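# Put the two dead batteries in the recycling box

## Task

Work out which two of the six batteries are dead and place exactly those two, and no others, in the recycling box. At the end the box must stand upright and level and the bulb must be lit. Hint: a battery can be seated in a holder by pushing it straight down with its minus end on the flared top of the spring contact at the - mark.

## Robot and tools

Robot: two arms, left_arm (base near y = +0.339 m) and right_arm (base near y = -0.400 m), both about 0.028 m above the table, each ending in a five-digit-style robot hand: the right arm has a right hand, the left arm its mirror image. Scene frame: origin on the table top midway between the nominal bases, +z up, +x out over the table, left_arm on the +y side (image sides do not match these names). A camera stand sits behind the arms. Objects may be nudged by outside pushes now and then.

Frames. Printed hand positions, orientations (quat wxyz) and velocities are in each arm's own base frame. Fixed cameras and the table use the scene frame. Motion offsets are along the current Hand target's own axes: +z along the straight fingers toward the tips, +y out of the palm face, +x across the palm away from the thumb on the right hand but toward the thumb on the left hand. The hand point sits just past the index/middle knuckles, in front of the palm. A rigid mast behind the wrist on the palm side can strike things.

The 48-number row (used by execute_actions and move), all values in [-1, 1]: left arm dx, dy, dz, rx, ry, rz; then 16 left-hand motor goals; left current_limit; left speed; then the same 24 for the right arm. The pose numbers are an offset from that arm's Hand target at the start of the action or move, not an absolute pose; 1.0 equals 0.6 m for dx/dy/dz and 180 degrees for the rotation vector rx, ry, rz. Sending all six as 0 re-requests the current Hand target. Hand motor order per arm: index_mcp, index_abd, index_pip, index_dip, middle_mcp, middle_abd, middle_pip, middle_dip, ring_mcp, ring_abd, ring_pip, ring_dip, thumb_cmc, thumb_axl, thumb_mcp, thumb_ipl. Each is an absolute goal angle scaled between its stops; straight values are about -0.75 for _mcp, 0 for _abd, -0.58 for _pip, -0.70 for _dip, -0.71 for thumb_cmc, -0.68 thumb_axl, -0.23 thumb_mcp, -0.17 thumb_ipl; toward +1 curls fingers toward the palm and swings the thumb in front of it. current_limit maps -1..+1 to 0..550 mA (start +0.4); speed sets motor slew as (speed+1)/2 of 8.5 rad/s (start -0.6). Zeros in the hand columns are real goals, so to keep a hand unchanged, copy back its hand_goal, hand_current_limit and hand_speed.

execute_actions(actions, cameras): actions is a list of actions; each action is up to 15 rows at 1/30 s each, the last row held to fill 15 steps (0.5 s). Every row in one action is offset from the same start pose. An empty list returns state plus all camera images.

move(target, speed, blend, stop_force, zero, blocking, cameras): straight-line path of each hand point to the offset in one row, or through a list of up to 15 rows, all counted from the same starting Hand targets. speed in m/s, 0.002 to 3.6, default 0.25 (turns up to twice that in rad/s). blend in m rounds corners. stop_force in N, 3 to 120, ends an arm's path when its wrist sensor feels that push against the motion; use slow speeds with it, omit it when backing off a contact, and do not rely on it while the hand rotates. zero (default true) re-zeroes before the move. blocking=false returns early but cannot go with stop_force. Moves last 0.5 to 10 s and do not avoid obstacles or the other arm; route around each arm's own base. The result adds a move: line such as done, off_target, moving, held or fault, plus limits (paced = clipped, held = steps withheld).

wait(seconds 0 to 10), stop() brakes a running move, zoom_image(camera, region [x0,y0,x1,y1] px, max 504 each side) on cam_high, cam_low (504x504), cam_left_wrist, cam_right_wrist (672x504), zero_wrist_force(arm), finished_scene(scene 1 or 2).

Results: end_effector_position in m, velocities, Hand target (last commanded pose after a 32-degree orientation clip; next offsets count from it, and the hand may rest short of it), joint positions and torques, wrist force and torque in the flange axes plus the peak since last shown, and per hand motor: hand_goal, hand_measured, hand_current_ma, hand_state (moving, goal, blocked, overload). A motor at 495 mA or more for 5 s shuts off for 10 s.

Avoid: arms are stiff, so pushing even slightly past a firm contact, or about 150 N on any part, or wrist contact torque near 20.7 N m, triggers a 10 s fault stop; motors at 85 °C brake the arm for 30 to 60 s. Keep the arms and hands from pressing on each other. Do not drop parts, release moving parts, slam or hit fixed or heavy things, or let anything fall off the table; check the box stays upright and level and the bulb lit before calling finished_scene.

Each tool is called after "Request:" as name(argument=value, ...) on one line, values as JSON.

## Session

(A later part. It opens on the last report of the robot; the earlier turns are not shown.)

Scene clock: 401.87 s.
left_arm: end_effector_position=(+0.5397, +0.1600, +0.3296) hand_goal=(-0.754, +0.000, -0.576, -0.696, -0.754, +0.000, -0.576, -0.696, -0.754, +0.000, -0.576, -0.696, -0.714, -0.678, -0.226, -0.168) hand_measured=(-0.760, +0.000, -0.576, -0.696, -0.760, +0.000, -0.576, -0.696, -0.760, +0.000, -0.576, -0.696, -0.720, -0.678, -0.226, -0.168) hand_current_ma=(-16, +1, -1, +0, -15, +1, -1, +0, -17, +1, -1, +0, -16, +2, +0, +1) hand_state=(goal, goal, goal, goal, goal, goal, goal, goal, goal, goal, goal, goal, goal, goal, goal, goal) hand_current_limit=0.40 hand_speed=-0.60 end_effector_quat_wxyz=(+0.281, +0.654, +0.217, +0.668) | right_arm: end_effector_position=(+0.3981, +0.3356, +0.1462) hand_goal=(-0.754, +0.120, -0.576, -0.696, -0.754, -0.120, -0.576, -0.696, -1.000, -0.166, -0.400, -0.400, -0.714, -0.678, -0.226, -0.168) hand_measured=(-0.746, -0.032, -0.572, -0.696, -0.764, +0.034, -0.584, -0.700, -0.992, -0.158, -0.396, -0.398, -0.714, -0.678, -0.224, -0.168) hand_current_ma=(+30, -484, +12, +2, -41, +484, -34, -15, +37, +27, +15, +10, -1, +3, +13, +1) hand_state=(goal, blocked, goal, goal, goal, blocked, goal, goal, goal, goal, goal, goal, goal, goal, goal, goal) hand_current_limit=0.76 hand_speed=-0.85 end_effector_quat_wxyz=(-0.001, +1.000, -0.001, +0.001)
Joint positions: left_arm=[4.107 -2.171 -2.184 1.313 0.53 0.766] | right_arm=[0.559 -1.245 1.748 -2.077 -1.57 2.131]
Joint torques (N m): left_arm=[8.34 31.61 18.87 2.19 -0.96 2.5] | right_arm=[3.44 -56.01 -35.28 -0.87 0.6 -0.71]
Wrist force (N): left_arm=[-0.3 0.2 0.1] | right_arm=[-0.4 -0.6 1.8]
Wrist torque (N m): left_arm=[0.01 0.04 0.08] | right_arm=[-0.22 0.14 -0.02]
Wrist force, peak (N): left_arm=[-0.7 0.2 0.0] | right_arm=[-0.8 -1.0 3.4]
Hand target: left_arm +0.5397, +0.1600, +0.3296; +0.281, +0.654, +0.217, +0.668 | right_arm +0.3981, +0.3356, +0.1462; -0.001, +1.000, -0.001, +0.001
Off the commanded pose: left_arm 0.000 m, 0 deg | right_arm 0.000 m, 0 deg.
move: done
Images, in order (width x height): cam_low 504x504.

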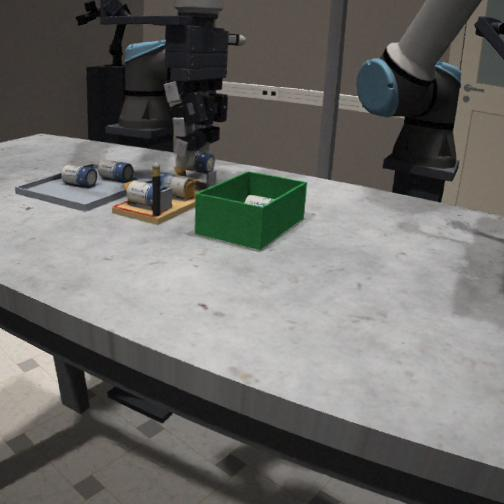

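Request:
move(target=[[0,0,0,0,0,0,-0.754,0,-0.576,-0.696,-0.754,0,-0.576,-0.696,-0.754,0,-0.576,-0.696,-0.714,-0.678,-0.226,-0.168,0.4,-0.6,0,0,-0.12,0,0,0,-0.754,0.12,-0.576,-0.696,-0.754,-0.12,-0.576,-0.696,0.479,0,0.737,-0.043,-0.714,-0.678,-0.226,-0.168,0.7,-0.7],[0,0,0,0,0,0,-0.754,0,-0.576,-0.696,-0.754,0,-0.576,-0.696,-0.754,0,-0.576,-0.696,-0.714,-0.678,-0.226,-0.168,0.4,-0.6,0.2032,0.2477,-0.12,0,0,0,-0.754,0.12,-0.576,-0.696,-0.754,-0.12,-0.576,-0.696,0.479,0,0.737,-0.043,-0.714,-0.678,-0.226,-0.168,0.7,-0.7],[0,0,0,0,0,0,-0.754,0,-0.576,-0.696,-0.754,0,-0.576,-0.696,-0.754,0,-0.576,-0.696,-0.714,-0.678,-0.226,-0.168,0.4,-0.6,0.2032,0.2477,0.028,0,0,0,-0.754,0.12,-0.576,-0.696,-0.754,-0.12,-0.576,-0.696,0.479,0,0.737,-0.043,-0.714,-0.678,-0.226,-0.168,0.7,-0.7]], speed=[0.1,0.2,0.1], blend=[0.02,0.02,0], cameras=["cam_high","cam_low","cam_right_wrist"])

Request:
zoom_image(camera="cam_high", region=[155, 150, 235, 230])

Request:
zoom_image(camera="cam_low", region=[20, 120, 140, 220])

Scene clock: 406.77 s.
left_arm: end_effector_position=(+0.5397, +0.1600, +0.3296) hand_goal=(-0.754, +0.000, -0.576, -0.696, -0.754, +0.000, -0.576, -0.696, -0.754, +0.000, -0.576, -0.696, -0.714, -0.678, -0.226, -0.168) hand_measured=(-0.760, +0.000, -0.576, -0.696, -0.760, +0.000, -0.576, -0.696, -0.760, +0.000, -0.576, -0.696, -0.720, -0.678, -0.226, -0.168) hand_current_ma=(-16, +1, -1, +0, -15, +1, -1, +0, -17, +1, -1, +0, -16, +2, +0, +1) hand_state=(goal, goal, goal, goal, goal, goal, goal, goal, goal, goal, goal, goal, goal, goal, goal, goal) hand_current_limit=0.40 hand_speed=-0.60 end_effector_quat_wxyz=(+0.281, +0.654, +0.217, +0.668) | right_arm: end_effector_position=(+0.5198, +0.1868, +0.1295) hand_goal=(-0.754, +0.120, -0.576, -0.696, -0.754, -0.120, -0.576, -0.696, +0.478, +0.000, +0.736, -0.044, -0.714, -0.678, -0.226, -0.168) hand_measured=(-0.746, -0.032, -0.572, -0.696, -0.764, +0.034, -0.584, -0.700, +0.462, -0.004, +0.732, -0.046, -0.714, -0.678, -0.224, -0.168) hand_current_ma=(+34, -468, +13, +2, -45, +467, -35, -15, -68, -10, -11, -9, -1, +3, +13, +1) hand_state=(goal, blocked, goal, goal, goal, blocked, goal, goal, goal, goal, goal, goal, goal, goal, goal, goal) hand_current_limit=0.70 hand_speed=-0.70 end_effector_quat_wxyz=(-0.001, +1.000, -0.001, +0.001)
Joint positions: left_arm=[4.107 -2.171 -2.184 1.313 0.53 0.766] | right_arm=[0.242 -1.2 1.733 -2.106 -1.569 1.815]
Joint torques (N m): left_arm=[8.51 34.64 19.76 2.08 -1.12 2.32] | right_arm=[0.07 -44.26 -21.36 -6.95 -1.02 -1.81]
Wrist force (N): left_arm=[-0.6 -0.1 0.2] | right_arm=[-0.5 -0.7 1.8]
Wrist torque (N m): left_arm=[-0.04 0.07 0.06] | right_arm=[-0.16 0.15 -0.04]
Wrist force, peak (N): left_arm=[-0.5 0.3 0.3] | right_arm=[-1.7 -1.8 1.6]
Hand target: left_arm +0.5397, +0.1600, +0.3296; +0.281, +0.654, +0.217, +0.668 | right_arm +0.5198, +0.1869, +0.1294; -0.001, +1.000, -0.001, +0.001
Off the commanded pose: left_arm 0.000 m, 0 deg | right_arm 0.000 m, 0 deg.
move: done
Images, in order (width x height): cam_high 504x504, cam_low 504x504, cam_right_wrist 672x504.

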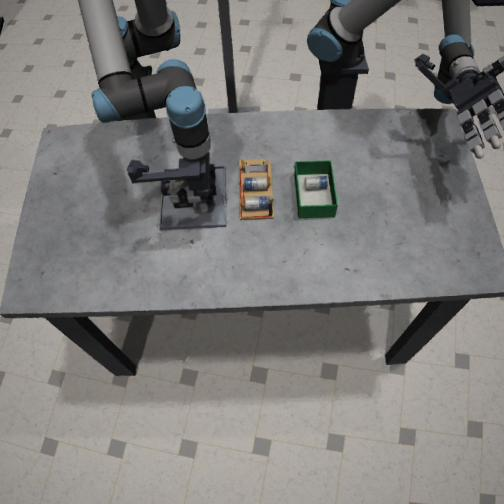

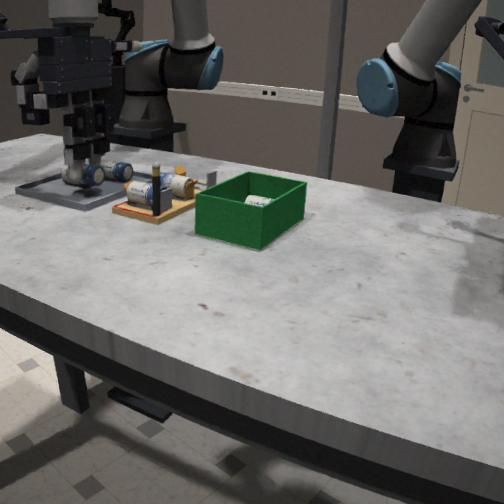

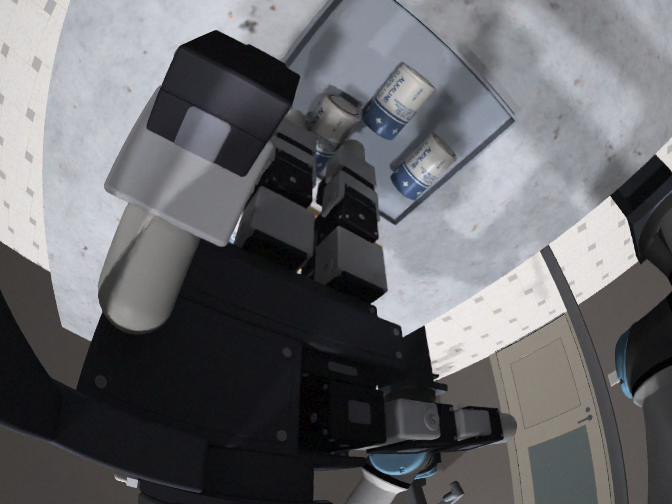

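Scaled by 6.300 from the camera's 504x504 image, which has a finer 720x720 frame.

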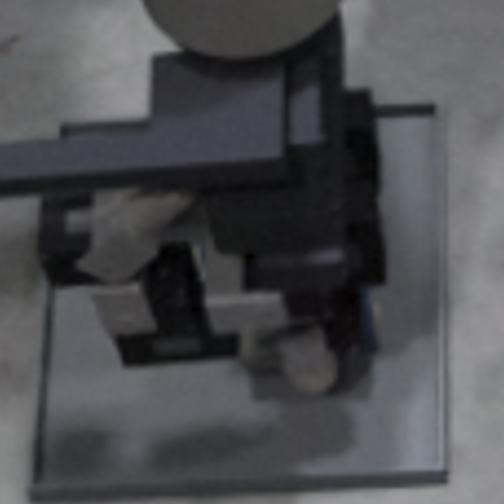

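Scaled by 4.200 from the camera's 504x504 image, which has a finer 720x720 frame.

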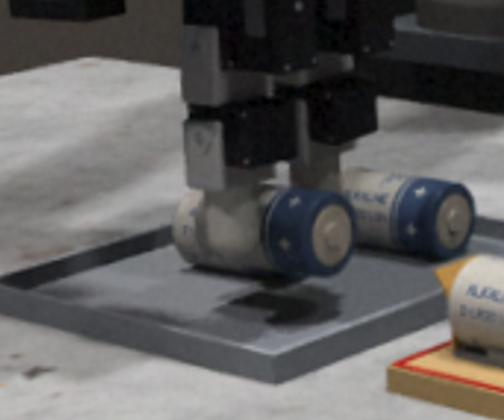

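Request:
move(target=[0,0,0,0,0,0,-0.754,0,-0.576,-0.696,-0.754,0,-0.576,-0.696,-0.754,0,-0.576,-0.696,-0.714,-0.678,-0.226,-0.168,0.4,-0.6,0,0,0.035,0,0,0,-0.754,0.12,-0.576,-0.696,-0.754,-0.12,-0.576,-0.696,0.479,0,0.737,-0.043,-0.714,-0.678,-0.226,-0.168,0.5,-0.7], speed=0.03, stop_force=6)

Request:
execute_actions(actions=[[[0,0,0,0,0,0,-0.754,0,-0.576,-0.696,-0.754,0,-0.576,-0.696,-0.754,0,-0.576,-0.696,-0.714,-0.678,-0.226,-0.168,0.4,-0.6,0,0,0,0,0,0,-0.754,-0.10,-0.576,-0.696,-0.754,0.10,-0.576,-0.696,0.479,0,0.737,-0.043,-0.714,-0.678,-0.226,-0.168,0.5,-0.95]],[[0,0,0,0,0,0,-0.754,0,-0.576,-0.696,-0.754,0,-0.576,-0.696,-0.754,0,-0.576,-0.696,-0.714,-0.678,-0.226,-0.168,0.4,-0.6,0,0,0,0,0,0,-0.754,-0.10,-0.576,-0.696,-0.754,0.10,-0.576,-0.696,0.479,0,0.737,-0.043,-0.714,-0.678,-0.226,-0.168,0.5,-0.92]]])

Request:
move(target=[0,0,0,0,0,0,-0.754,0,-0.576,-0.696,-0.754,0,-0.576,-0.696,-0.754,0,-0.576,-0.696,-0.714,-0.678,-0.226,-0.168,0.4,-0.6,0,0,-0.2,0,0,0,-0.754,-0.10,-0.576,-0.696,-0.754,0.10,-0.576,-0.696,0.479,0,0.737,-0.043,-0.714,-0.678,-0.226,-0.168,0.5,-0.92], speed=0.15, cameras=["cam_high","cam_low"])

Request:
zoom_image(camera="cam_low", region=[20, 120, 140, 220])

Request:
zoom_image(camera="cam_high", region=[280, 145, 350, 225])

Scene clock: 410.90 s.
left_arm: end_effector_position=(+0.5397, +0.1600, +0.3296) hand_goal=(-0.754, +0.000, -0.576, -0.696, -0.754, +0.000, -0.576, -0.696, -0.754, +0.000, -0.576, -0.696, -0.714, -0.678, -0.226, -0.168) hand_measured=(-0.760, +0.000, -0.576, -0.696, -0.760, +0.000, -0.576, -0.696, -0.760, +0.000, -0.576, -0.696, -0.720, -0.678, -0.226, -0.168) hand_current_ma=(-16, +1, -1, +0, -15, +1, -1, +0, -17, +1, -1, +0, -16, +2, +0, +1) hand_state=(goal, goal, goal, goal, goal, goal, goal, goal, goal, goal, goal, goal, goal, goal, goal, goal) hand_current_limit=0.40 hand_speed=-0.60 end_effector_quat_wxyz=(+0.281, +0.654, +0.217, +0.668) | right_arm: end_effector_position=(+0.5198, +0.1869, +0.1105) hand_goal=(-0.754, +0.120, -0.576, -0.696, -0.754, -0.120, -0.576, -0.696, +0.478, +0.000, +0.736, -0.044, -0.714, -0.678, -0.226, -0.168) hand_measured=(-0.744, -0.036, -0.572, -0.694, -0.764, +0.032, -0.584, -0.700, +0.462, -0.004, +0.732, -0.046, -0.714, -0.678, -0.224, -0.168) hand_current_ma=(+37, -412, +16, +4, -41, +412, -35, -15, -68, -10, -11, -9, -1, +3, +13, +1) hand_state=(goal, blocked, goal, goal, goal, blocked, goal, goal, goal, goal, goal, goal, goal, goal, goal, goal) hand_current_limit=0.50 hand_speed=-0.70 end_effector_quat_wxyz=(-0.001, +1.000, -0.001, +0.001)
Joint positions: left_arm=[4.107 -2.171 -2.184 1.313 0.53 0.766] | right_arm=[0.242 -1.176 1.755 -2.152 -1.57 1.815]
Joint torques (N m): left_arm=[8.47 32.58 19.1 2.18 -1.16 2.38] | right_arm=[11.49 -59.27 -33.78 -0.97 -0.33 1.85]
Wrist force (N): left_arm=[-0.3 -0.1 0.1] | right_arm=[-0.6 -0.8 2.0]
Wrist torque (N m): left_arm=[-0.04 0.04 0.08] | right_arm=[-0.19 0.15 -0.05]
Wrist force, peak (N): left_arm=[-0.8 0.0 0.3] | right_arm=[-2.9 -0.5 -9.9]
Hand target: left_arm +0.5397, +0.1600, +0.3296; +0.281, +0.654, +0.217, +0.668 | right_arm +0.5198, +0.1869, +0.1105; -0.001, +1.000, -0.001, +0.001 (not the last commanded pose)
Off the commanded pose: left_arm 0.000 m, 0 deg | right_arm 0.002 m, 0 deg.
move: contact (right_arm)

Scene clock: 412.10 s.
left_arm: end_effector_position=(+0.5397, +0.1600, +0.3296) hand_goal=(-0.754, +0.000, -0.576, -0.696, -0.754, +0.000, -0.576, -0.696, -0.754, +0.000, -0.576, -0.696, -0.714, -0.678, -0.226, -0.168) hand_measured=(-0.760, +0.000, -0.576, -0.696, -0.760, +0.000, -0.576, -0.696, -0.760, +0.000, -0.576, -0.696, -0.720, -0.678, -0.226, -0.168) hand_current_ma=(-16, +1, -1, +0, -15, +1, -1, +0, -17, +1, -1, +0, -16, +2, +0, +1) hand_state=(goal, goal, goal, goal, goal, goal, goal, goal, goal, goal, goal, goal, goal, goal, goal, goal) hand_current_limit=0.40 hand_speed=-0.60 end_effector_quat_wxyz=(+0.281, +0.654, +0.217, +0.668) | right_arm: end_effector_position=(+0.5198, +0.1869, +0.1105) hand_goal=(-0.754, -0.100, -0.576, -0.696, -0.754, +0.100, -0.576, -0.696, +0.478, +0.000, +0.736, -0.044, -0.714, -0.678, -0.226, -0.168) hand_measured=(-0.750, -0.096, -0.574, -0.694, -0.756, +0.096, -0.578, -0.698, +0.462, -0.004, +0.732, -0.046, -0.714, -0.678, -0.224, -0.168) hand_current_ma=(+17, +15, +10, +4, -4, -10, -9, -10, -68, -10, -11, -9, -1, +3, +13, +1) hand_state=(goal, goal, goal, goal, goal, goal, goal, goal, goal, goal, goal, goal, goal, goal, goal, goal) hand_current_limit=0.50 hand_speed=-0.92 end_effector_quat_wxyz=(-0.001, +1.000, -0.001, +0.001)
Joint positions: left_arm=[4.107 -2.171 -2.184 1.313 0.53 0.766] | right_arm=[0.242 -1.176 1.755 -2.152 -1.57 1.815]
Joint torques (N m): left_arm=[8.73 33.63 20.22 1.95 -1.14 2.41] | right_arm=[10.44 -56.15 -31.22 -0.91 -0.35 1.55]
Wrist force (N): left_arm=[-0.2 0.0 0.1] | right_arm=[-0.8 -0.8 0.6]
Wrist torque (N m): left_arm=[-0.02 0.03 0.09] | right_arm=[-0.09 0.17 -0.06]
Wrist force, peak (N): left_arm=[-0.6 -0.1 0.1] | right_arm=[-0.8 -0.8 1.9]
Hand target: left_arm +0.5397, +0.1600, +0.3296; +0.281, +0.654, +0.217, +0.668 | right_arm +0.5198, +0.1869, +0.1105; -0.001, +1.000, -0.001, +0.001
Off the commanded pose: left_arm 0.000 m, 0 deg | right_arm 0.000 m, 0 deg.
Step readings (end_effector_position of left_arm | right_arm):
0: (+0.5397, +0.1600, +0.3296) | (+0.5198, +0.1869, +0.1105)
1: (+0.5397, +0.1600, +0.3296) | (+0.5198, +0.1869, +0.1105)
2: (+0.5397, +0.1600, +0.3296) | (+0.5198, +0.1869, +0.1105)
4: (+0.5397, +0.1600, +0.3296) | (+0.5198, +0.1869, +0.1105)
8: (+0.5397, +0.1600, +0.3296) | (+0.5198, +0.1869, +0.1105)
15: (+0.5397, +0.1600, +0.3296) | (+0.5198, +0.1869, +0.1105)
16: (+0.5397, +0.1600, +0.3296) | (+0.5198, +0.1869, +0.1105)
17: (+0.5397, +0.1600, +0.3296) | (+0.5198, +0.1869, +0.1105)
19: (+0.5397, +0.1600, +0.3296) | (+0.5198, +0.1869, +0.1105)
23: (+0.5397, +0.1600, +0.3296) | (+0.5198, +0.1869, +0.1105)
30: (+0.5397, +0.1600, +0.3296) | (+0.5198, +0.1869, +0.1105)

Scene clock: 413.53 s.
left_arm: end_effector_position=(+0.5397, +0.1600, +0.3296) hand_goal=(-0.754, +0.000, -0.576, -0.696, -0.754, +0.000, -0.576, -0.696, -0.754, +0.000, -0.576, -0.696, -0.714, -0.678, -0.226, -0.168) hand_measured=(-0.760, +0.000, -0.576, -0.696, -0.760, +0.000, -0.576, -0.696, -0.760, +0.000, -0.576, -0.696, -0.720, -0.678, -0.226, -0.168) hand_current_ma=(-16, +1, -1, +0, -15, +1, -1, +0, -17, +1, -1, +0, -16, +2, +0, +1) hand_state=(goal, goal, goal, goal, goal, goal, goal, goal, goal, goal, goal, goal, goal, goal, goal, goal) hand_current_limit=0.40 hand_speed=-0.60 end_effector_quat_wxyz=(+0.281, +0.654, +0.217, +0.668) | right_arm: end_effector_position=(+0.5196, +0.1867, +0.2304) hand_goal=(-0.754, -0.100, -0.576, -0.696, -0.754, +0.100, -0.576, -0.696, +0.478, +0.000, +0.736, -0.044, -0.714, -0.678, -0.226, -0.168) hand_measured=(-0.750, -0.096, -0.574, -0.694, -0.756, +0.096, -0.578, -0.698, +0.462, -0.004, +0.732, -0.046, -0.714, -0.678, -0.224, -0.168) hand_current_ma=(+17, +14, +10, +4, -4, -10, -9, -10, -65, -10, -11, -9, -1, +3, +13, +1) hand_state=(goal, goal, goal, goal, goal, goal, goal, goal, goal, goal, goal, goal, goal, goal, goal, goal) hand_current_limit=0.50 hand_speed=-0.92 end_effector_quat_wxyz=(-0.001, +1.000, -0.001, +0.001)
Joint positions: left_arm=[4.107 -2.171 -2.184 1.313 0.53 0.766] | right_arm=[0.242 -1.295 1.583 -1.861 -1.57 1.814]
Joint torques (N m): left_arm=[7.7 32.77 19.78 2.28 -0.88 2.09] | right_arm=[-12.73 -56.21 -37.12 -0.92 1.24 -1.29]
Wrist force (N): left_arm=[-0.3 -0.1 0.1] | right_arm=[-0.7 -0.6 0.5]
Wrist torque (N m): left_arm=[-0.03 0.04 0.09] | right_arm=[-0.06 0.17 -0.05]
Wrist force, peak (N): left_arm=[-0.5 0.4 0.1] | right_arm=[-0.8 -0.9 1.5]
Hand target: left_arm +0.5397, +0.1600, +0.3296; +0.281, +0.654, +0.217, +0.668 | right_arm +0.5196, +0.1867, +0.2305; -0.001, +1.000, -0.001, +0.001
Off the commanded pose: left_arm 0.000 m, 0 deg | right_arm 0.000 m, 0 deg.
move: done
Images, in order (width x height): cam_high 504x504, cam_low 504x504.

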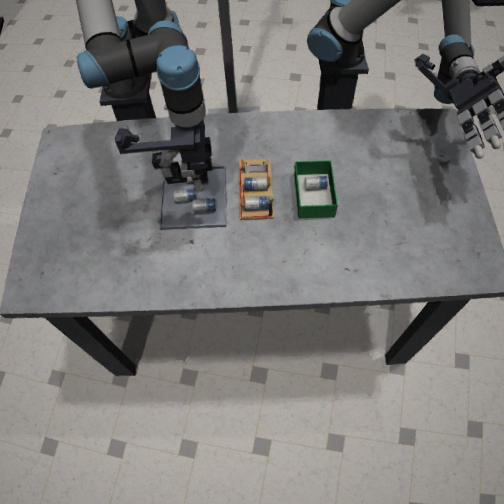

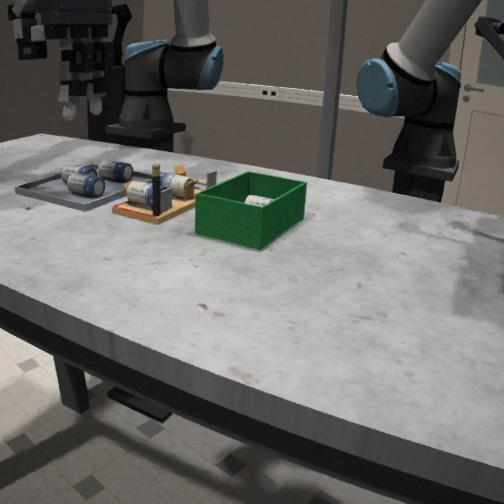

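Scaled by 4.200 from the camera's 504x504 image, which has a finer 720x720 frame.

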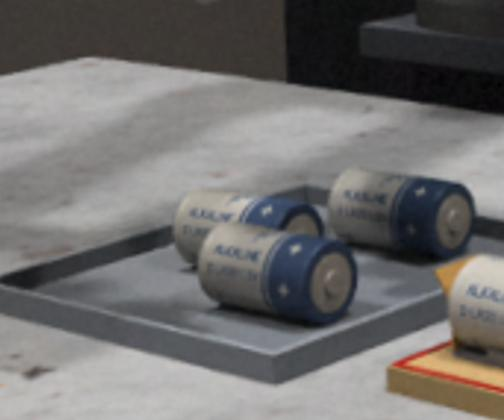

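Scaled by 6.300 from the camera's 504x504 image, which has a finer 720x720 frame.

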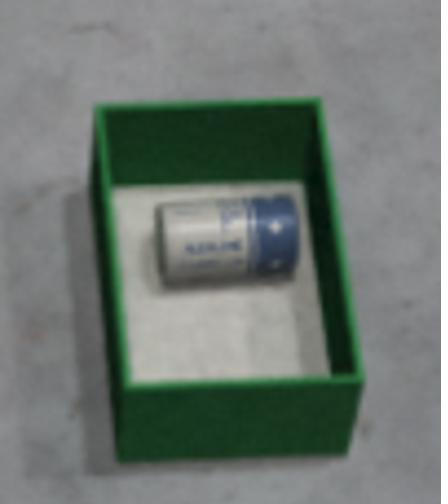

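Request:
move(target=[[0,0,0,0,0,0,-0.754,0,-0.576,-0.696,-0.754,0,-0.576,-0.696,-0.754,0,-0.576,-0.696,-0.714,-0.678,-0.226,-0.168,0.4,-0.6,-0.0928,-0.5093,0,0,0,0,-0.754,-0.10,-0.576,-0.696,-0.754,0.10,-0.576,-0.696,0.479,0,0.737,-0.043,-0.714,-0.678,-0.226,-0.168,0.5,-0.92],[0,0,0,0,0,0,-0.754,0,-0.576,-0.696,-0.754,0,-0.576,-0.696,-0.754,0,-0.576,-0.696,-0.714,-0.678,-0.226,-0.168,0.4,-0.6,-0.0928,-0.5093,0.07,0,0,0,-0.754,-0.10,-0.576,-0.696,-0.754,0.10,-0.576,-0.696,0.479,0,0.737,-0.043,-0.714,-0.678,-0.226,-0.168,0.5,-0.92]], speed=[0.25,0.1], blend=[0.02,0], cameras=["all"])

Request:
zoom_image(camera="cam_high", region=[280, 145, 350, 225])

Request:
zoom_image(camera="cam_low", region=[190, 130, 320, 250])

Request:
zoom_image(camera="cam_right_wrist", region=[200, 0, 460, 220])

Scene clock: 424.93 s.
left_arm: end_effector_position=(+0.5397, +0.1600, +0.3296) hand_goal=(-0.754, +0.000, -0.576, -0.696, -0.754, +0.000, -0.576, -0.696, -0.754, +0.000, -0.576, -0.696, -0.714, -0.678, -0.226, -0.168) hand_measured=(-0.760, +0.000, -0.576, -0.696, -0.760, +0.000, -0.576, -0.696, -0.760, +0.000, -0.576, -0.696, -0.720, -0.678, -0.226, -0.168) hand_current_ma=(-16, +1, -1, +0, -15, +1, -1, +0, -17, +1, -1, +0, -16, +2, +0, +1) hand_state=(goal, goal, goal, goal, goal, goal, goal, goal, goal, goal, goal, goal, goal, goal, goal, goal) hand_current_limit=0.40 hand_speed=-0.60 end_effector_quat_wxyz=(+0.281, +0.654, +0.217, +0.668) | right_arm: end_effector_position=(+0.4645, +0.4924, +0.1891) hand_goal=(-0.754, -0.100, -0.576, -0.696, -0.754, +0.100, -0.576, -0.696, +0.478, +0.000, +0.736, -0.044, -0.714, -0.678, -0.226, -0.168) hand_measured=(-0.752, -0.096, -0.574, -0.694, -0.754, +0.098, -0.578, -0.698, +0.462, -0.004, +0.734, -0.046, -0.714, -0.678, -0.224, -0.168) hand_current_ma=(+9, +12, +8, +4, -1, -9, -8, -10, -65, -9, -10, -9, +0, +3, +13, +1) hand_state=(goal, goal, goal, goal, goal, goal, goal, goal, goal, goal, goal, goal, goal, goal, goal, goal) hand_current_limit=0.50 hand_speed=-0.92 end_effector_quat_wxyz=(-0.001, +1.000, -0.001, +0.001)
Joint positions: left_arm=[4.107 -2.171 -2.184 1.313 0.53 0.766] | right_arm=[0.692 -0.914 1.12 -1.78 -1.57 2.265]
Joint torques (N m): left_arm=[8.8 34.05 18.14 2.01 -0.9 2.68] | right_arm=[12.69 -61.2 -24.51 -6.84 -1.3 2.62]
Wrist force (N): left_arm=[-0.4 0.1 0.0] | right_arm=[-0.5 -0.5 0.2]
Wrist torque (N m): left_arm=[0.00 0.06 0.07] | right_arm=[-0.02 0.16 -0.20]
Wrist force, peak (N): left_arm=[-0.7 0.2 0.1] | right_arm=[-1.4 -2.8 -0.1]
Hand target: left_arm +0.5397, +0.1600, +0.3296; +0.281, +0.654, +0.217, +0.668 | right_arm +0.4645, +0.4924, +0.1890; -0.001, +1.000, -0.001, +0.001
Off the commanded pose: left_arm 0.000 m, 0 deg | right_arm 0.000 m, 0 deg.
move: done

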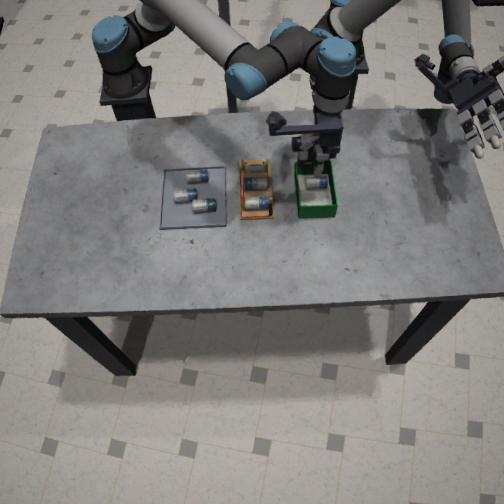

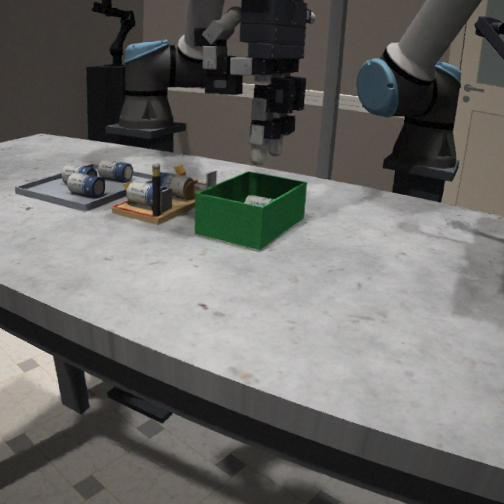

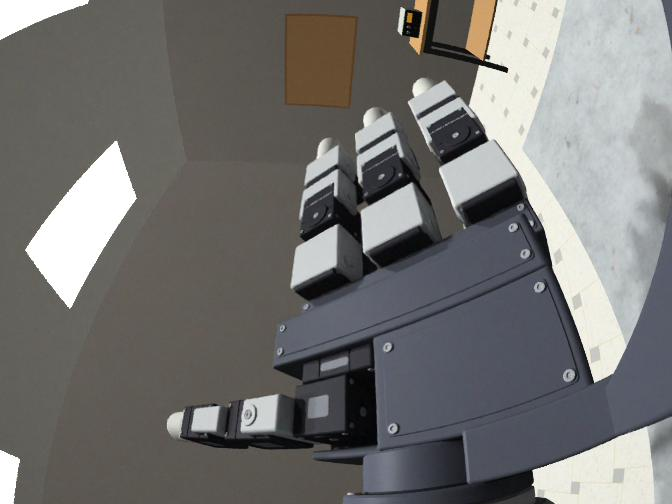

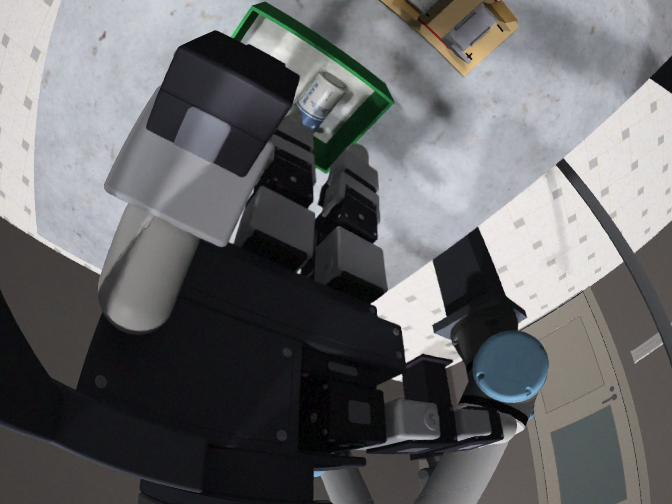

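Scaled by 6.300 from the camera's 504x504 image, which has a finer 720x720 frame.

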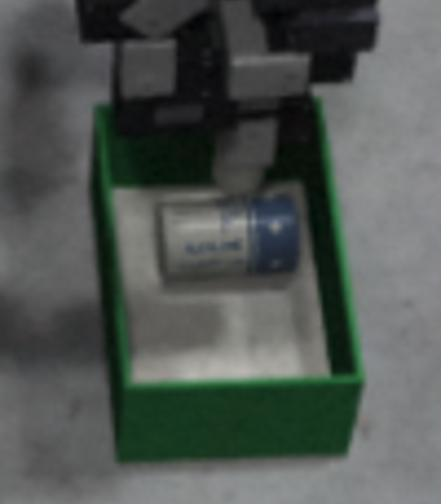

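Scaled by 3.877 from the camera's 504x504 image, which has a finer 720x720 frame.

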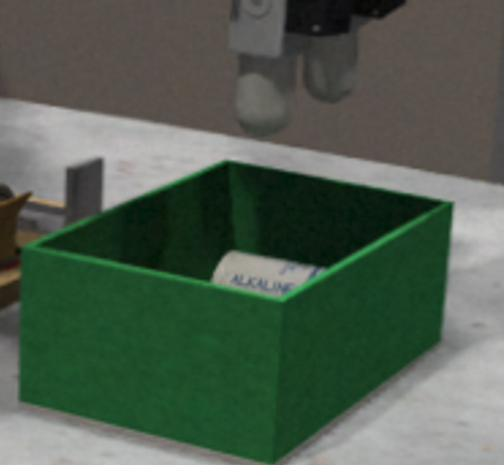

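Scaled by 1.938 from the camera's 672x504 image, which has a finer 960x720 frame.

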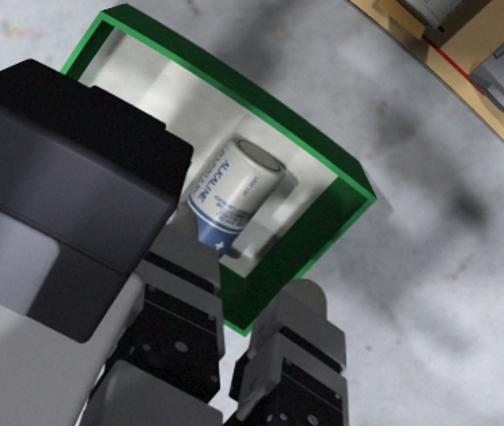

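Request:
move(target=[[0,0,0,0,0,0,-0.754,0,-0.576,-0.696,-0.754,0,-0.576,-0.696,-0.754,0,-0.576,-0.696,-0.714,-0.678,-0.226,-0.168,0.4,-0.6,0.0392,0,0,0,0,0,-0.754,-0.10,-0.576,-0.696,-0.754,0.10,-0.576,-0.696,0.479,0,0.737,-0.043,-0.714,-0.678,-0.226,-0.168,0.5,-0.92],[0,0,0,0,0,0,-0.754,0,-0.576,-0.696,-0.754,0,-0.576,-0.696,-0.754,0,-0.576,-0.696,-0.714,-0.678,-0.226,-0.168,0.4,-0.6,0.0392,0,0.11,0,0,0,-0.754,-0.10,-0.576,-0.696,-0.754,0.10,-0.576,-0.696,0.479,0,0.737,-0.043,-0.714,-0.678,-0.226,-0.168,0.5,-0.92]], speed=[0.15,0.05], stop_force=4, cameras=["cam_high","cam_low","cam_right_wrist"])

Request:
zoom_image(camera="cam_high", region=[280, 145, 350, 225])

Request:
zoom_image(camera="cam_right_wrist", region=[200, 0, 460, 220])

Scene clock: 430.00 s.
left_arm: end_effector_position=(+0.5397, +0.1600, +0.3296) hand_goal=(-0.754, +0.000, -0.576, -0.696, -0.754, +0.000, -0.576, -0.696, -0.754, +0.000, -0.576, -0.696, -0.714, -0.678, -0.226, -0.168) hand_measured=(-0.760, +0.000, -0.576, -0.696, -0.760, +0.000, -0.576, -0.696, -0.760, +0.000, -0.576, -0.696, -0.720, -0.678, -0.226, -0.168) hand_current_ma=(-16, +1, -1, +0, -15, +1, -1, +0, -17, +1, -1, +0, -16, +2, +0, +1) hand_state=(goal, goal, goal, goal, goal, goal, goal, goal, goal, goal, goal, goal, goal, goal, goal, goal) hand_current_limit=0.40 hand_speed=-0.60 end_effector_quat_wxyz=(+0.281, +0.654, +0.217, +0.668) | right_arm: end_effector_position=(+0.4880, +0.4924, +0.1294) hand_goal=(-0.754, -0.100, -0.576, -0.696, -0.754, +0.100, -0.576, -0.696, +0.478, +0.000, +0.736, -0.044, -0.714, -0.678, -0.226, -0.168) hand_measured=(-0.752, -0.110, -0.574, -0.694, -0.754, +0.098, -0.578, -0.698, +0.462, -0.004, +0.734, -0.046, -0.714, -0.678, -0.224, -0.168) hand_current_ma=(+11, -31, +8, +4, -1, -8, -8, -10, -64, -9, -10, -9, +0, +3, +13, +1) hand_state=(goal, goal, goal, goal, goal, goal, goal, goal, goal, goal, goal, goal, goal, goal, goal, goal) hand_current_limit=0.50 hand_speed=-0.92 end_effector_quat_wxyz=(-0.001, +1.000, -0.001, +0.001)
Joint positions: left_arm=[4.107 -2.171 -2.184 1.313 0.53 0.766] | right_arm=[0.673 -0.835 1.142 -1.88 -1.57 2.245]
Joint torques (N m): left_arm=[9.46 33.12 18.01 1.9 -1.12 2.36] | right_arm=[-10.51 -77.81 -36.25 -0.85 -1.31 -2.24]
Wrist force (N): left_arm=[-0.3 0.0 -0.2] | right_arm=[-0.9 -0.6 -0.1]
Wrist torque (N m): left_arm=[0.00 0.03 0.08] | right_arm=[0.01 0.17 -0.07]
Wrist force, peak (N): left_arm=[-0.6 0.3 0.2] | right_arm=[-3.2 -0.6 -7.6]
Hand target: left_arm +0.5397, +0.1600, +0.3296; +0.281, +0.654, +0.217, +0.668 | right_arm +0.4880, +0.4924, +0.1294; -0.001, +1.000, -0.001, +0.001 (not the last commanded pose)
Off the commanded pose: left_arm 0.000 m, 0 deg | right_arm 0.006 m, 0 deg.
move: contact (right_arm); path passed 1 of 2 targets
Images, in order (width x height): cam_high 504x504, cam_low 504x504, cam_right_wrist 672x504.

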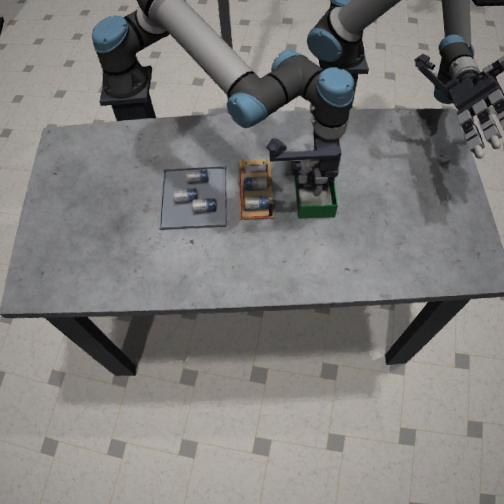

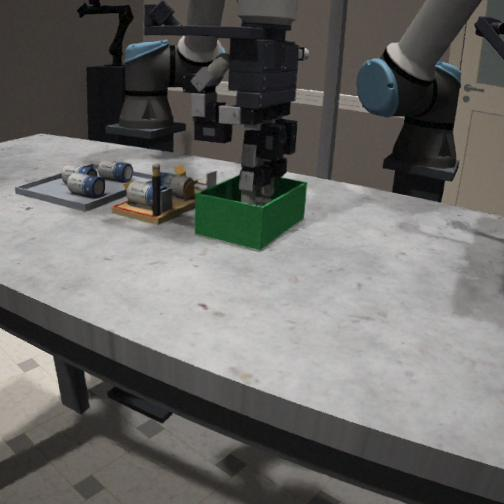

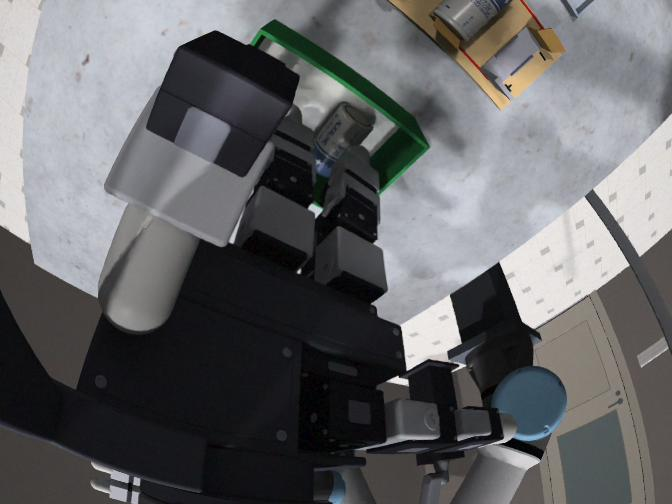

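Scaled by 6.300 from the camera's 504x504 image, which has a finer 720x720 frame.

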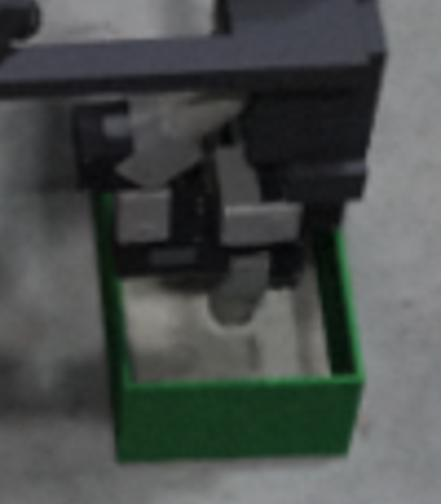

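Scaled by 1.938 from the camera's 672x504 image, which has a finer 960x720 frame.

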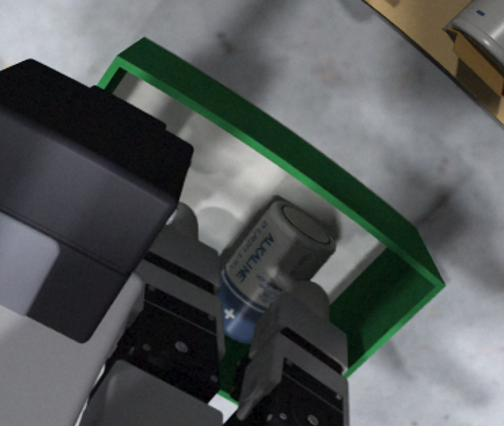

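Request:
move(target=[[0,0,0,0,0,0,-0.754,0,-0.576,-0.696,-0.754,0,-0.576,-0.696,-0.754,0,-0.576,-0.696,-0.714,-0.678,-0.226,-0.168,0.4,-0.6,0.0,0,0.005,0,0,0,-0.754,-0.10,-0.576,-0.696,-0.754,0.10,-0.576,-0.696,0.479,0,0.737,-0.043,-0.714,-0.678,-0.226,-0.168,0.5,-0.92],[0,0,0,0,0,0,-0.754,0,-0.576,-0.696,-0.754,0,-0.576,-0.696,-0.754,0,-0.576,-0.696,-0.714,-0.678,-0.226,-0.168,0.4,-0.6,0.03,0,0.010,0,0,0,-0.754,-0.10,-0.576,-0.696,-0.754,0.10,-0.576,-0.696,0.479,0,0.737,-0.043,-0.714,-0.678,-0.226,-0.168,0.5,-0.92]], speed=[0.03,0.03], stop_force=8, cameras=["cam_high","cam_right_wrist"])

Request:
zoom_image(camera="cam_right_wrist", region=[200, 0, 460, 220])

Scene clock: 432.73 s.
left_arm: end_effector_position=(+0.5397, +0.1600, +0.3296) hand_goal=(-0.754, +0.000, -0.576, -0.696, -0.754, +0.000, -0.576, -0.696, -0.754, +0.000, -0.576, -0.696, -0.714, -0.678, -0.226, -0.168) hand_measured=(-0.760, +0.000, -0.576, -0.696, -0.760, +0.000, -0.576, -0.696, -0.760, +0.000, -0.576, -0.696, -0.720, -0.678, -0.226, -0.168) hand_current_ma=(-16, +1, -1, +0, -15, +1, -1, +0, -17, +1, -1, +0, -16, +2, +0, +1) hand_state=(goal, goal, goal, goal, goal, goal, goal, goal, goal, goal, goal, goal, goal, goal, goal, goal) hand_current_limit=0.40 hand_speed=-0.60 end_effector_quat_wxyz=(+0.281, +0.654, +0.217, +0.668) | right_arm: end_effector_position=(+0.5060, +0.4924, +0.1234) hand_goal=(-0.754, -0.100, -0.576, -0.696, -0.754, +0.100, -0.576, -0.696, +0.478, +0.000, +0.736, -0.044, -0.714, -0.678, -0.226, -0.168) hand_measured=(-0.750, -0.324, -0.574, -0.694, -0.754, +0.098, -0.578, -0.698, +0.462, -0.004, +0.734, -0.046, -0.714, -0.678, -0.224, -0.168) hand_current_ma=(+16, -413, +8, +4, -1, -8, -8, -10, -64, -9, -10, -9, +0, +3, +13, +1) hand_state=(goal, blocked, goal, goal, goal, goal, goal, goal, goal, goal, goal, goal, goal, goal, goal, goal) hand_current_limit=0.50 hand_speed=-0.92 end_effector_quat_wxyz=(-0.001, +1.000, -0.001, +0.001)
Joint positions: left_arm=[4.107 -2.171 -2.184 1.313 0.53 0.766] | right_arm=[0.658 -0.8 1.096 -1.869 -1.57 2.23]
Joint torques (N m): left_arm=[7.74 33.65 19.14 1.77 -1 2.64] | right_arm=[-13.91 -59.47 -33.99 -1.11 0.67 -2.51]
Wrist force (N): left_arm=[-0.5 0.4 0.1] | right_arm=[-3.2 -0.8 -8.3]
Wrist torque (N m): left_arm=[0.03 0.07 0.05] | right_arm=[0.53 -0.56 -0.26]
Wrist force, peak (N): left_arm=[-0.7 0.1 0.0] | right_arm=[-4.2 -0.7 -10.5]
Hand target: left_arm +0.5397, +0.1600, +0.3296; +0.281, +0.654, +0.217, +0.668 | right_arm +0.5060, +0.4924, +0.1234; -0.001, +1.000, -0.001, +0.001
Off the commanded pose: left_arm 0.000 m, 0 deg | right_arm 0.000 m, 0 deg.
move: done
Images, in order (width x height): cam_high 504x504, cam_right_wrist 672x504.

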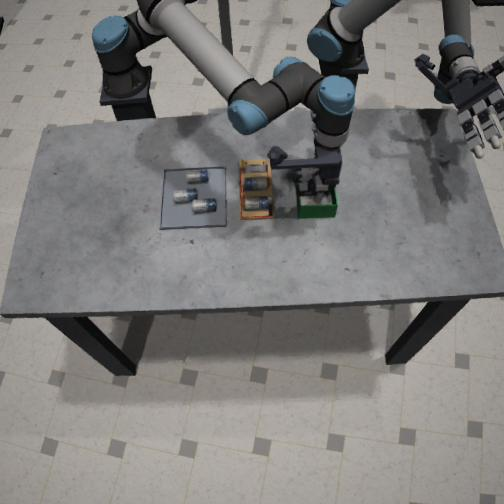

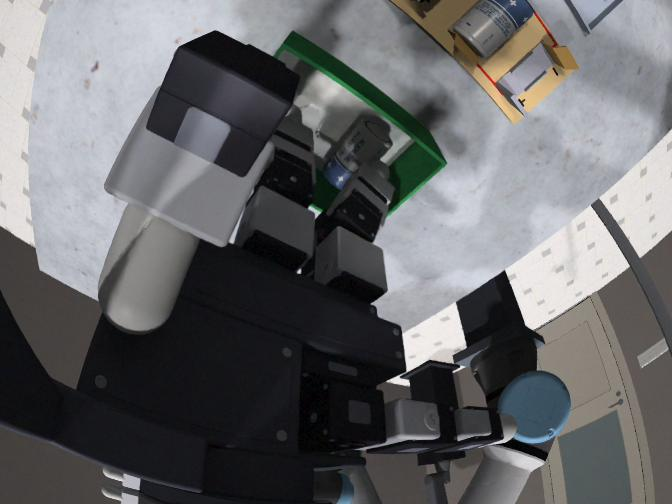

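Scaled by 1.938 from the camera's 672x504 image, which has a finer 960x720 frame.

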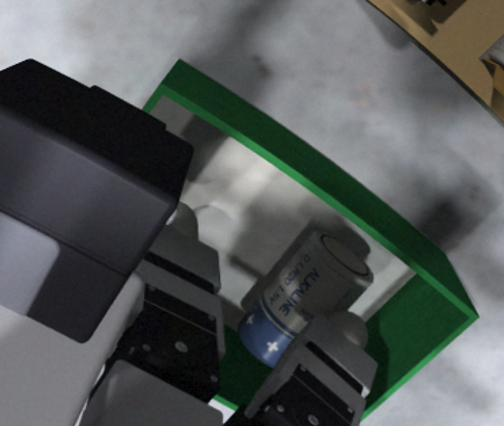

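Request:
move(target=[0,0,0,0,0,0,-0.754,0,-0.576,-0.696,-0.754,0,-0.576,-0.696,-0.754,0,-0.576,-0.696,-0.714,-0.678,-0.226,-0.168,0.4,-0.6,0,0,-0.005,0,0,0,-0.754,-0.10,-0.576,-0.696,-0.754,0.10,-0.576,-0.696,0.479,0,0.737,-0.043,-0.714,-0.678,-0.226,-0.168,0.8,-0.92], speed=0.02, cameras=["cam_right_wrist"])

Request:
zoom_image(camera="cam_right_wrist", region=[200, 0, 460, 220])

Scene clock: 435.00 s.
left_arm: end_effector_position=(+0.5397, +0.1600, +0.3296) hand_goal=(-0.754, +0.000, -0.576, -0.696, -0.754, +0.000, -0.576, -0.696, -0.754, +0.000, -0.576, -0.696, -0.714, -0.678, -0.226, -0.168) hand_measured=(-0.760, +0.000, -0.576, -0.696, -0.760, +0.000, -0.576, -0.696, -0.760, +0.000, -0.576, -0.696, -0.720, -0.678, -0.226, -0.168) hand_current_ma=(-16, +1, -1, +0, -15, +1, -1, +0, -17, +1, -1, +0, -16, +2, +0, +1) hand_state=(goal, goal, goal, goal, goal, goal, goal, goal, goal, goal, goal, goal, goal, goal, goal, goal) hand_current_limit=0.40 hand_speed=-0.60 end_effector_quat_wxyz=(+0.281, +0.654, +0.217, +0.668) | right_arm: end_effector_position=(+0.5060, +0.4924, +0.1264) hand_goal=(-0.754, -0.100, -0.576, -0.696, -0.754, +0.100, -0.576, -0.696, +0.478, +0.000, +0.736, -0.044, -0.714, -0.678, -0.226, -0.168) hand_measured=(-0.750, -0.278, -0.574, -0.694, -0.754, +0.098, -0.578, -0.698, +0.462, -0.004, +0.734, -0.046, -0.714, -0.678, -0.224, -0.168) hand_current_ma=(+16, -495, +8, +4, -1, -8, -8, -10, -64, -9, -10, -9, +0, +3, +13, +1) hand_state=(goal, blocked, goal, goal, goal, goal, goal, goal, goal, goal, goal, goal, goal, goal, goal, goal) hand_current_limit=0.80 hand_speed=-0.92 end_effector_quat_wxyz=(-0.001, +1.000, -0.001, +0.001)
Joint positions: left_arm=[4.107 -2.171 -2.184 1.313 0.53 0.766] | right_arm=[0.658 -0.802 1.092 -1.862 -1.57 2.23]
Joint torques (N m): left_arm=[8.25 33.53 19.37 1.76 -1.06 2.5] | right_arm=[-12.47 -75.54 -34.84 -0.78 0.61 -2.56]
Wrist force (N): left_arm=[-0.5 0.0 -0.1] | right_arm=[-2.2 -0.7 -5.0]
Wrist torque (N m): left_arm=[0.00 0.07 0.06] | right_arm=[0.36 -0.22 -0.17]
Wrist force, peak (N): left_arm=[-0.7 -0.4 0.2] | right_arm=[-3.3 -0.6 -8.5]
Hand target: left_arm +0.5397, +0.1600, +0.3296; +0.281, +0.654, +0.217, +0.668 | right_arm +0.5060, +0.4924, +0.1264; -0.001, +1.000, -0.001, +0.001
Off the commanded pose: left_arm 0.000 m, 0 deg | right_arm 0.000 m, 0 deg.
move: done
Images, in order (width x height): cam_right_wrist 672x504.

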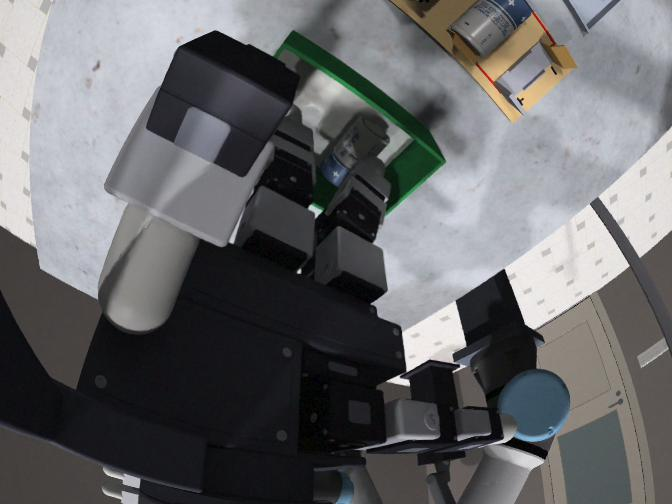

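Scaled by 1.938 from the camera's 672x504 image, which has a finer 960x720 frame.

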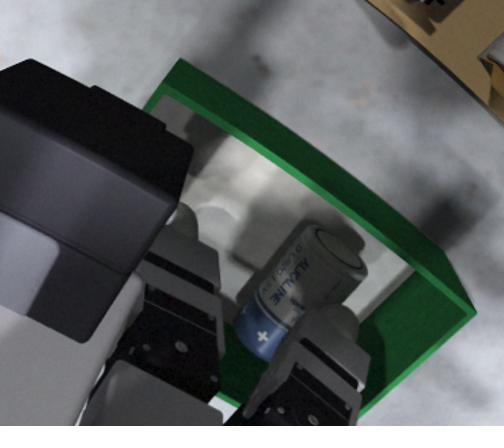

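Request:
move(target=[0,0,0,0,0,0,-0.754,0,-0.576,-0.696,-0.754,0,-0.576,-0.696,-0.754,0,-0.576,-0.696,-0.714,-0.678,-0.226,-0.168,0.4,-0.6,0.007,0,-0.0083,0,0,0,-0.754,-0.10,-0.576,-0.696,-0.754,0.10,-0.576,-0.696,0.479,0,0.737,-0.043,-0.714,-0.678,-0.226,-0.168,0.74,-0.92], speed=0.02, cameras=["cam_right_wrist"])

Request:
zoom_image(camera="cam_right_wrist", region=[200, 0, 460, 220])

Scene clock: 436.53 s.
left_arm: end_effector_position=(+0.5397, +0.1600, +0.3296) hand_goal=(-0.754, +0.000, -0.576, -0.696, -0.754, +0.000, -0.576, -0.696, -0.754, +0.000, -0.576, -0.696, -0.714, -0.678, -0.226, -0.168) hand_measured=(-0.760, +0.000, -0.576, -0.696, -0.760, +0.000, -0.576, -0.696, -0.760, +0.000, -0.576, -0.696, -0.720, -0.678, -0.226, -0.168) hand_current_ma=(-16, +1, -1, +0, -15, +1, -1, +0, -17, +1, -1, +0, -16, +2, +0, +1) hand_state=(goal, goal, goal, goal, goal, goal, goal, goal, goal, goal, goal, goal, goal, goal, goal, goal) hand_current_limit=0.40 hand_speed=-0.60 end_effector_quat_wxyz=(+0.281, +0.654, +0.217, +0.668) | right_arm: end_effector_position=(+0.5102, +0.4924, +0.1314) hand_goal=(-0.754, -0.100, -0.576, -0.696, -0.754, +0.100, -0.576, -0.696, +0.478, +0.000, +0.736, -0.044, -0.714, -0.678, -0.226, -0.168) hand_measured=(-0.752, -0.166, -0.574, -0.694, -0.754, +0.098, -0.578, -0.698, +0.462, -0.004, +0.734, -0.046, -0.714, -0.678, -0.224, -0.168) hand_current_ma=(+10, -251, +7, +4, -1, -8, -8, -10, -64, -9, -10, -9, +0, +3, +13, +1) hand_state=(goal, blocked, goal, goal, goal, goal, goal, goal, goal, goal, goal, goal, goal, goal, goal, goal) hand_current_limit=0.74 hand_speed=-0.92 end_effector_quat_wxyz=(-0.001, +1.000, -0.001, +0.001)
Joint positions: left_arm=[4.107 -2.171 -2.184 1.313 0.53 0.766] | right_arm=[0.655 -0.798 1.072 -1.846 -1.57 2.227]
Joint torques (N m): left_arm=[7.6 33.44 18.66 1.75 -0.85 2.65] | right_arm=[-12.89 -62.41 -34.88 -0.7 0.87 -2.59]
Wrist force (N): left_arm=[-0.4 0.1 0.3] | right_arm=[-1.2 -0.7 -4.6]
Wrist torque (N m): left_arm=[-0.03 0.06 0.07] | right_arm=[0.33 -0.11 -0.09]
Wrist force, peak (N): left_arm=[-0.5 0.0 0.5] | right_arm=[-1.9 -0.7 -6.1]
Hand target: left_arm +0.5397, +0.1600, +0.3296; +0.281, +0.654, +0.217, +0.668 | right_arm +0.5102, +0.4924, +0.1314; -0.001, +1.000, -0.001, +0.001
Off the commanded pose: left_arm 0.000 m, 0 deg | right_arm 0.000 m, 0 deg.
move: done
Images, in order (width x height): cam_right_wrist 672x504.

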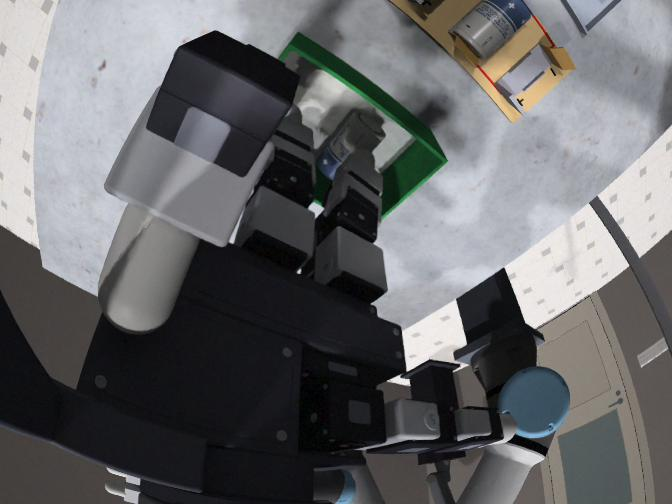

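Scaled by 1.938 from the camera's 672x504 image, which has a finer 960x720 frame.

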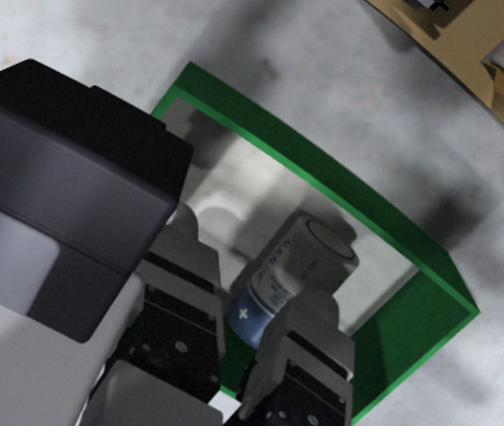

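Request:
move(target=[0,0,0,0,0,0,-0.754,0,-0.576,-0.696,-0.754,0,-0.576,-0.696,-0.754,0,-0.576,-0.696,-0.714,-0.678,-0.226,-0.168,0.4,-0.6,0.023,0,0.002,0,0,0,-0.754,-0.10,-0.576,-0.696,-0.754,0.10,-0.576,-0.696,0.479,0,0.737,-0.043,-0.714,-0.678,-0.226,-0.168,0.74,-0.92], speed=0.025, cameras=["cam_right_wrist"])

Request:
zoom_image(camera="cam_right_wrist", region=[200, 0, 460, 220])

Scene clock: 438.80 s.
left_arm: end_effector_position=(+0.5397, +0.1600, +0.3296) hand_goal=(-0.754, +0.000, -0.576, -0.696, -0.754, +0.000, -0.576, -0.696, -0.754, +0.000, -0.576, -0.696, -0.714, -0.678, -0.226, -0.168) hand_measured=(-0.760, +0.000, -0.576, -0.696, -0.760, +0.000, -0.576, -0.696, -0.760, +0.000, -0.576, -0.696, -0.720, -0.678, -0.226, -0.168) hand_current_ma=(-16, +1, -1, +0, -15, +1, -1, +0, -17, +1, -1, +0, -16, +2, +0, +1) hand_state=(goal, goal, goal, goal, goal, goal, goal, goal, goal, goal, goal, goal, goal, goal, goal, goal) hand_current_limit=0.40 hand_speed=-0.60 end_effector_quat_wxyz=(+0.281, +0.654, +0.217, +0.668) | right_arm: end_effector_position=(+0.5239, +0.4924, +0.1302) hand_goal=(-0.754, -0.100, -0.576, -0.696, -0.754, +0.100, -0.576, -0.696, +0.478, +0.000, +0.736, -0.044, -0.714, -0.678, -0.226, -0.168) hand_measured=(-0.752, -0.200, -0.574, -0.694, -0.754, +0.098, -0.578, -0.698, +0.462, -0.004, +0.734, -0.046, -0.714, -0.678, -0.224, -0.168) hand_current_ma=(+10, -399, +7, +4, -1, -8, -8, -10, -64, -9, -10, -9, +0, +3, +13, +1) hand_state=(goal, blocked, goal, goal, goal, goal, goal, goal, goal, goal, goal, goal, goal, goal, goal, goal) hand_current_limit=0.74 hand_speed=-0.92 end_effector_quat_wxyz=(-0.001, +1.000, -0.001, +0.001)
Joint positions: left_arm=[4.107 -2.171 -2.184 1.313 0.53 0.766] | right_arm=[0.644 -0.773 1.029 -1.829 -1.57 2.216]
Joint torques (N m): left_arm=[7.17 33.03 18.65 1.8 -1.03 2.54] | right_arm=[-12.91 -51.81 -28.44 -0.19 0.67 -2.58]
Wrist force (N): left_arm=[-0.1 0.1 0.1] | right_arm=[-1.3 -1.0 -19.1]
Wrist torque (N m): left_arm=[-0.01 0.02 0.09] | right_arm=[1.44 -0.76 -0.09]
Wrist force, peak (N): left_arm=[-0.8 0.3 -0.2] | right_arm=[-1.3 -1.0 -19.1]
Hand target: left_arm +0.5397, +0.1600, +0.3296; +0.281, +0.654, +0.217, +0.668 | right_arm +0.5240, +0.4924, +0.1302; -0.001, +1.000, -0.001, +0.001
Off the commanded pose: left_arm 0.000 m, 0 deg | right_arm 0.000 m, 0 deg.
move: done
Images, in order (width x height): cam_right_wrist 672x504.

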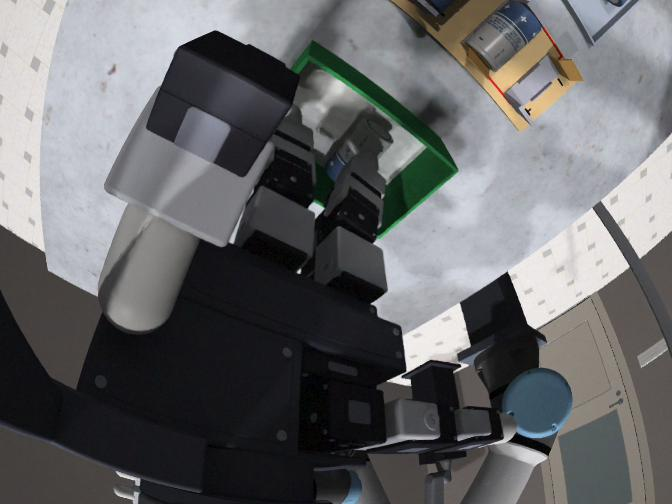

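Scaled by 1.938 from the camera's 672x504 image, which has a finer 960x720 frame.

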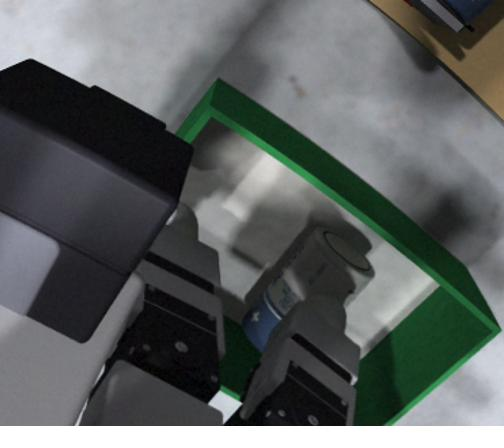

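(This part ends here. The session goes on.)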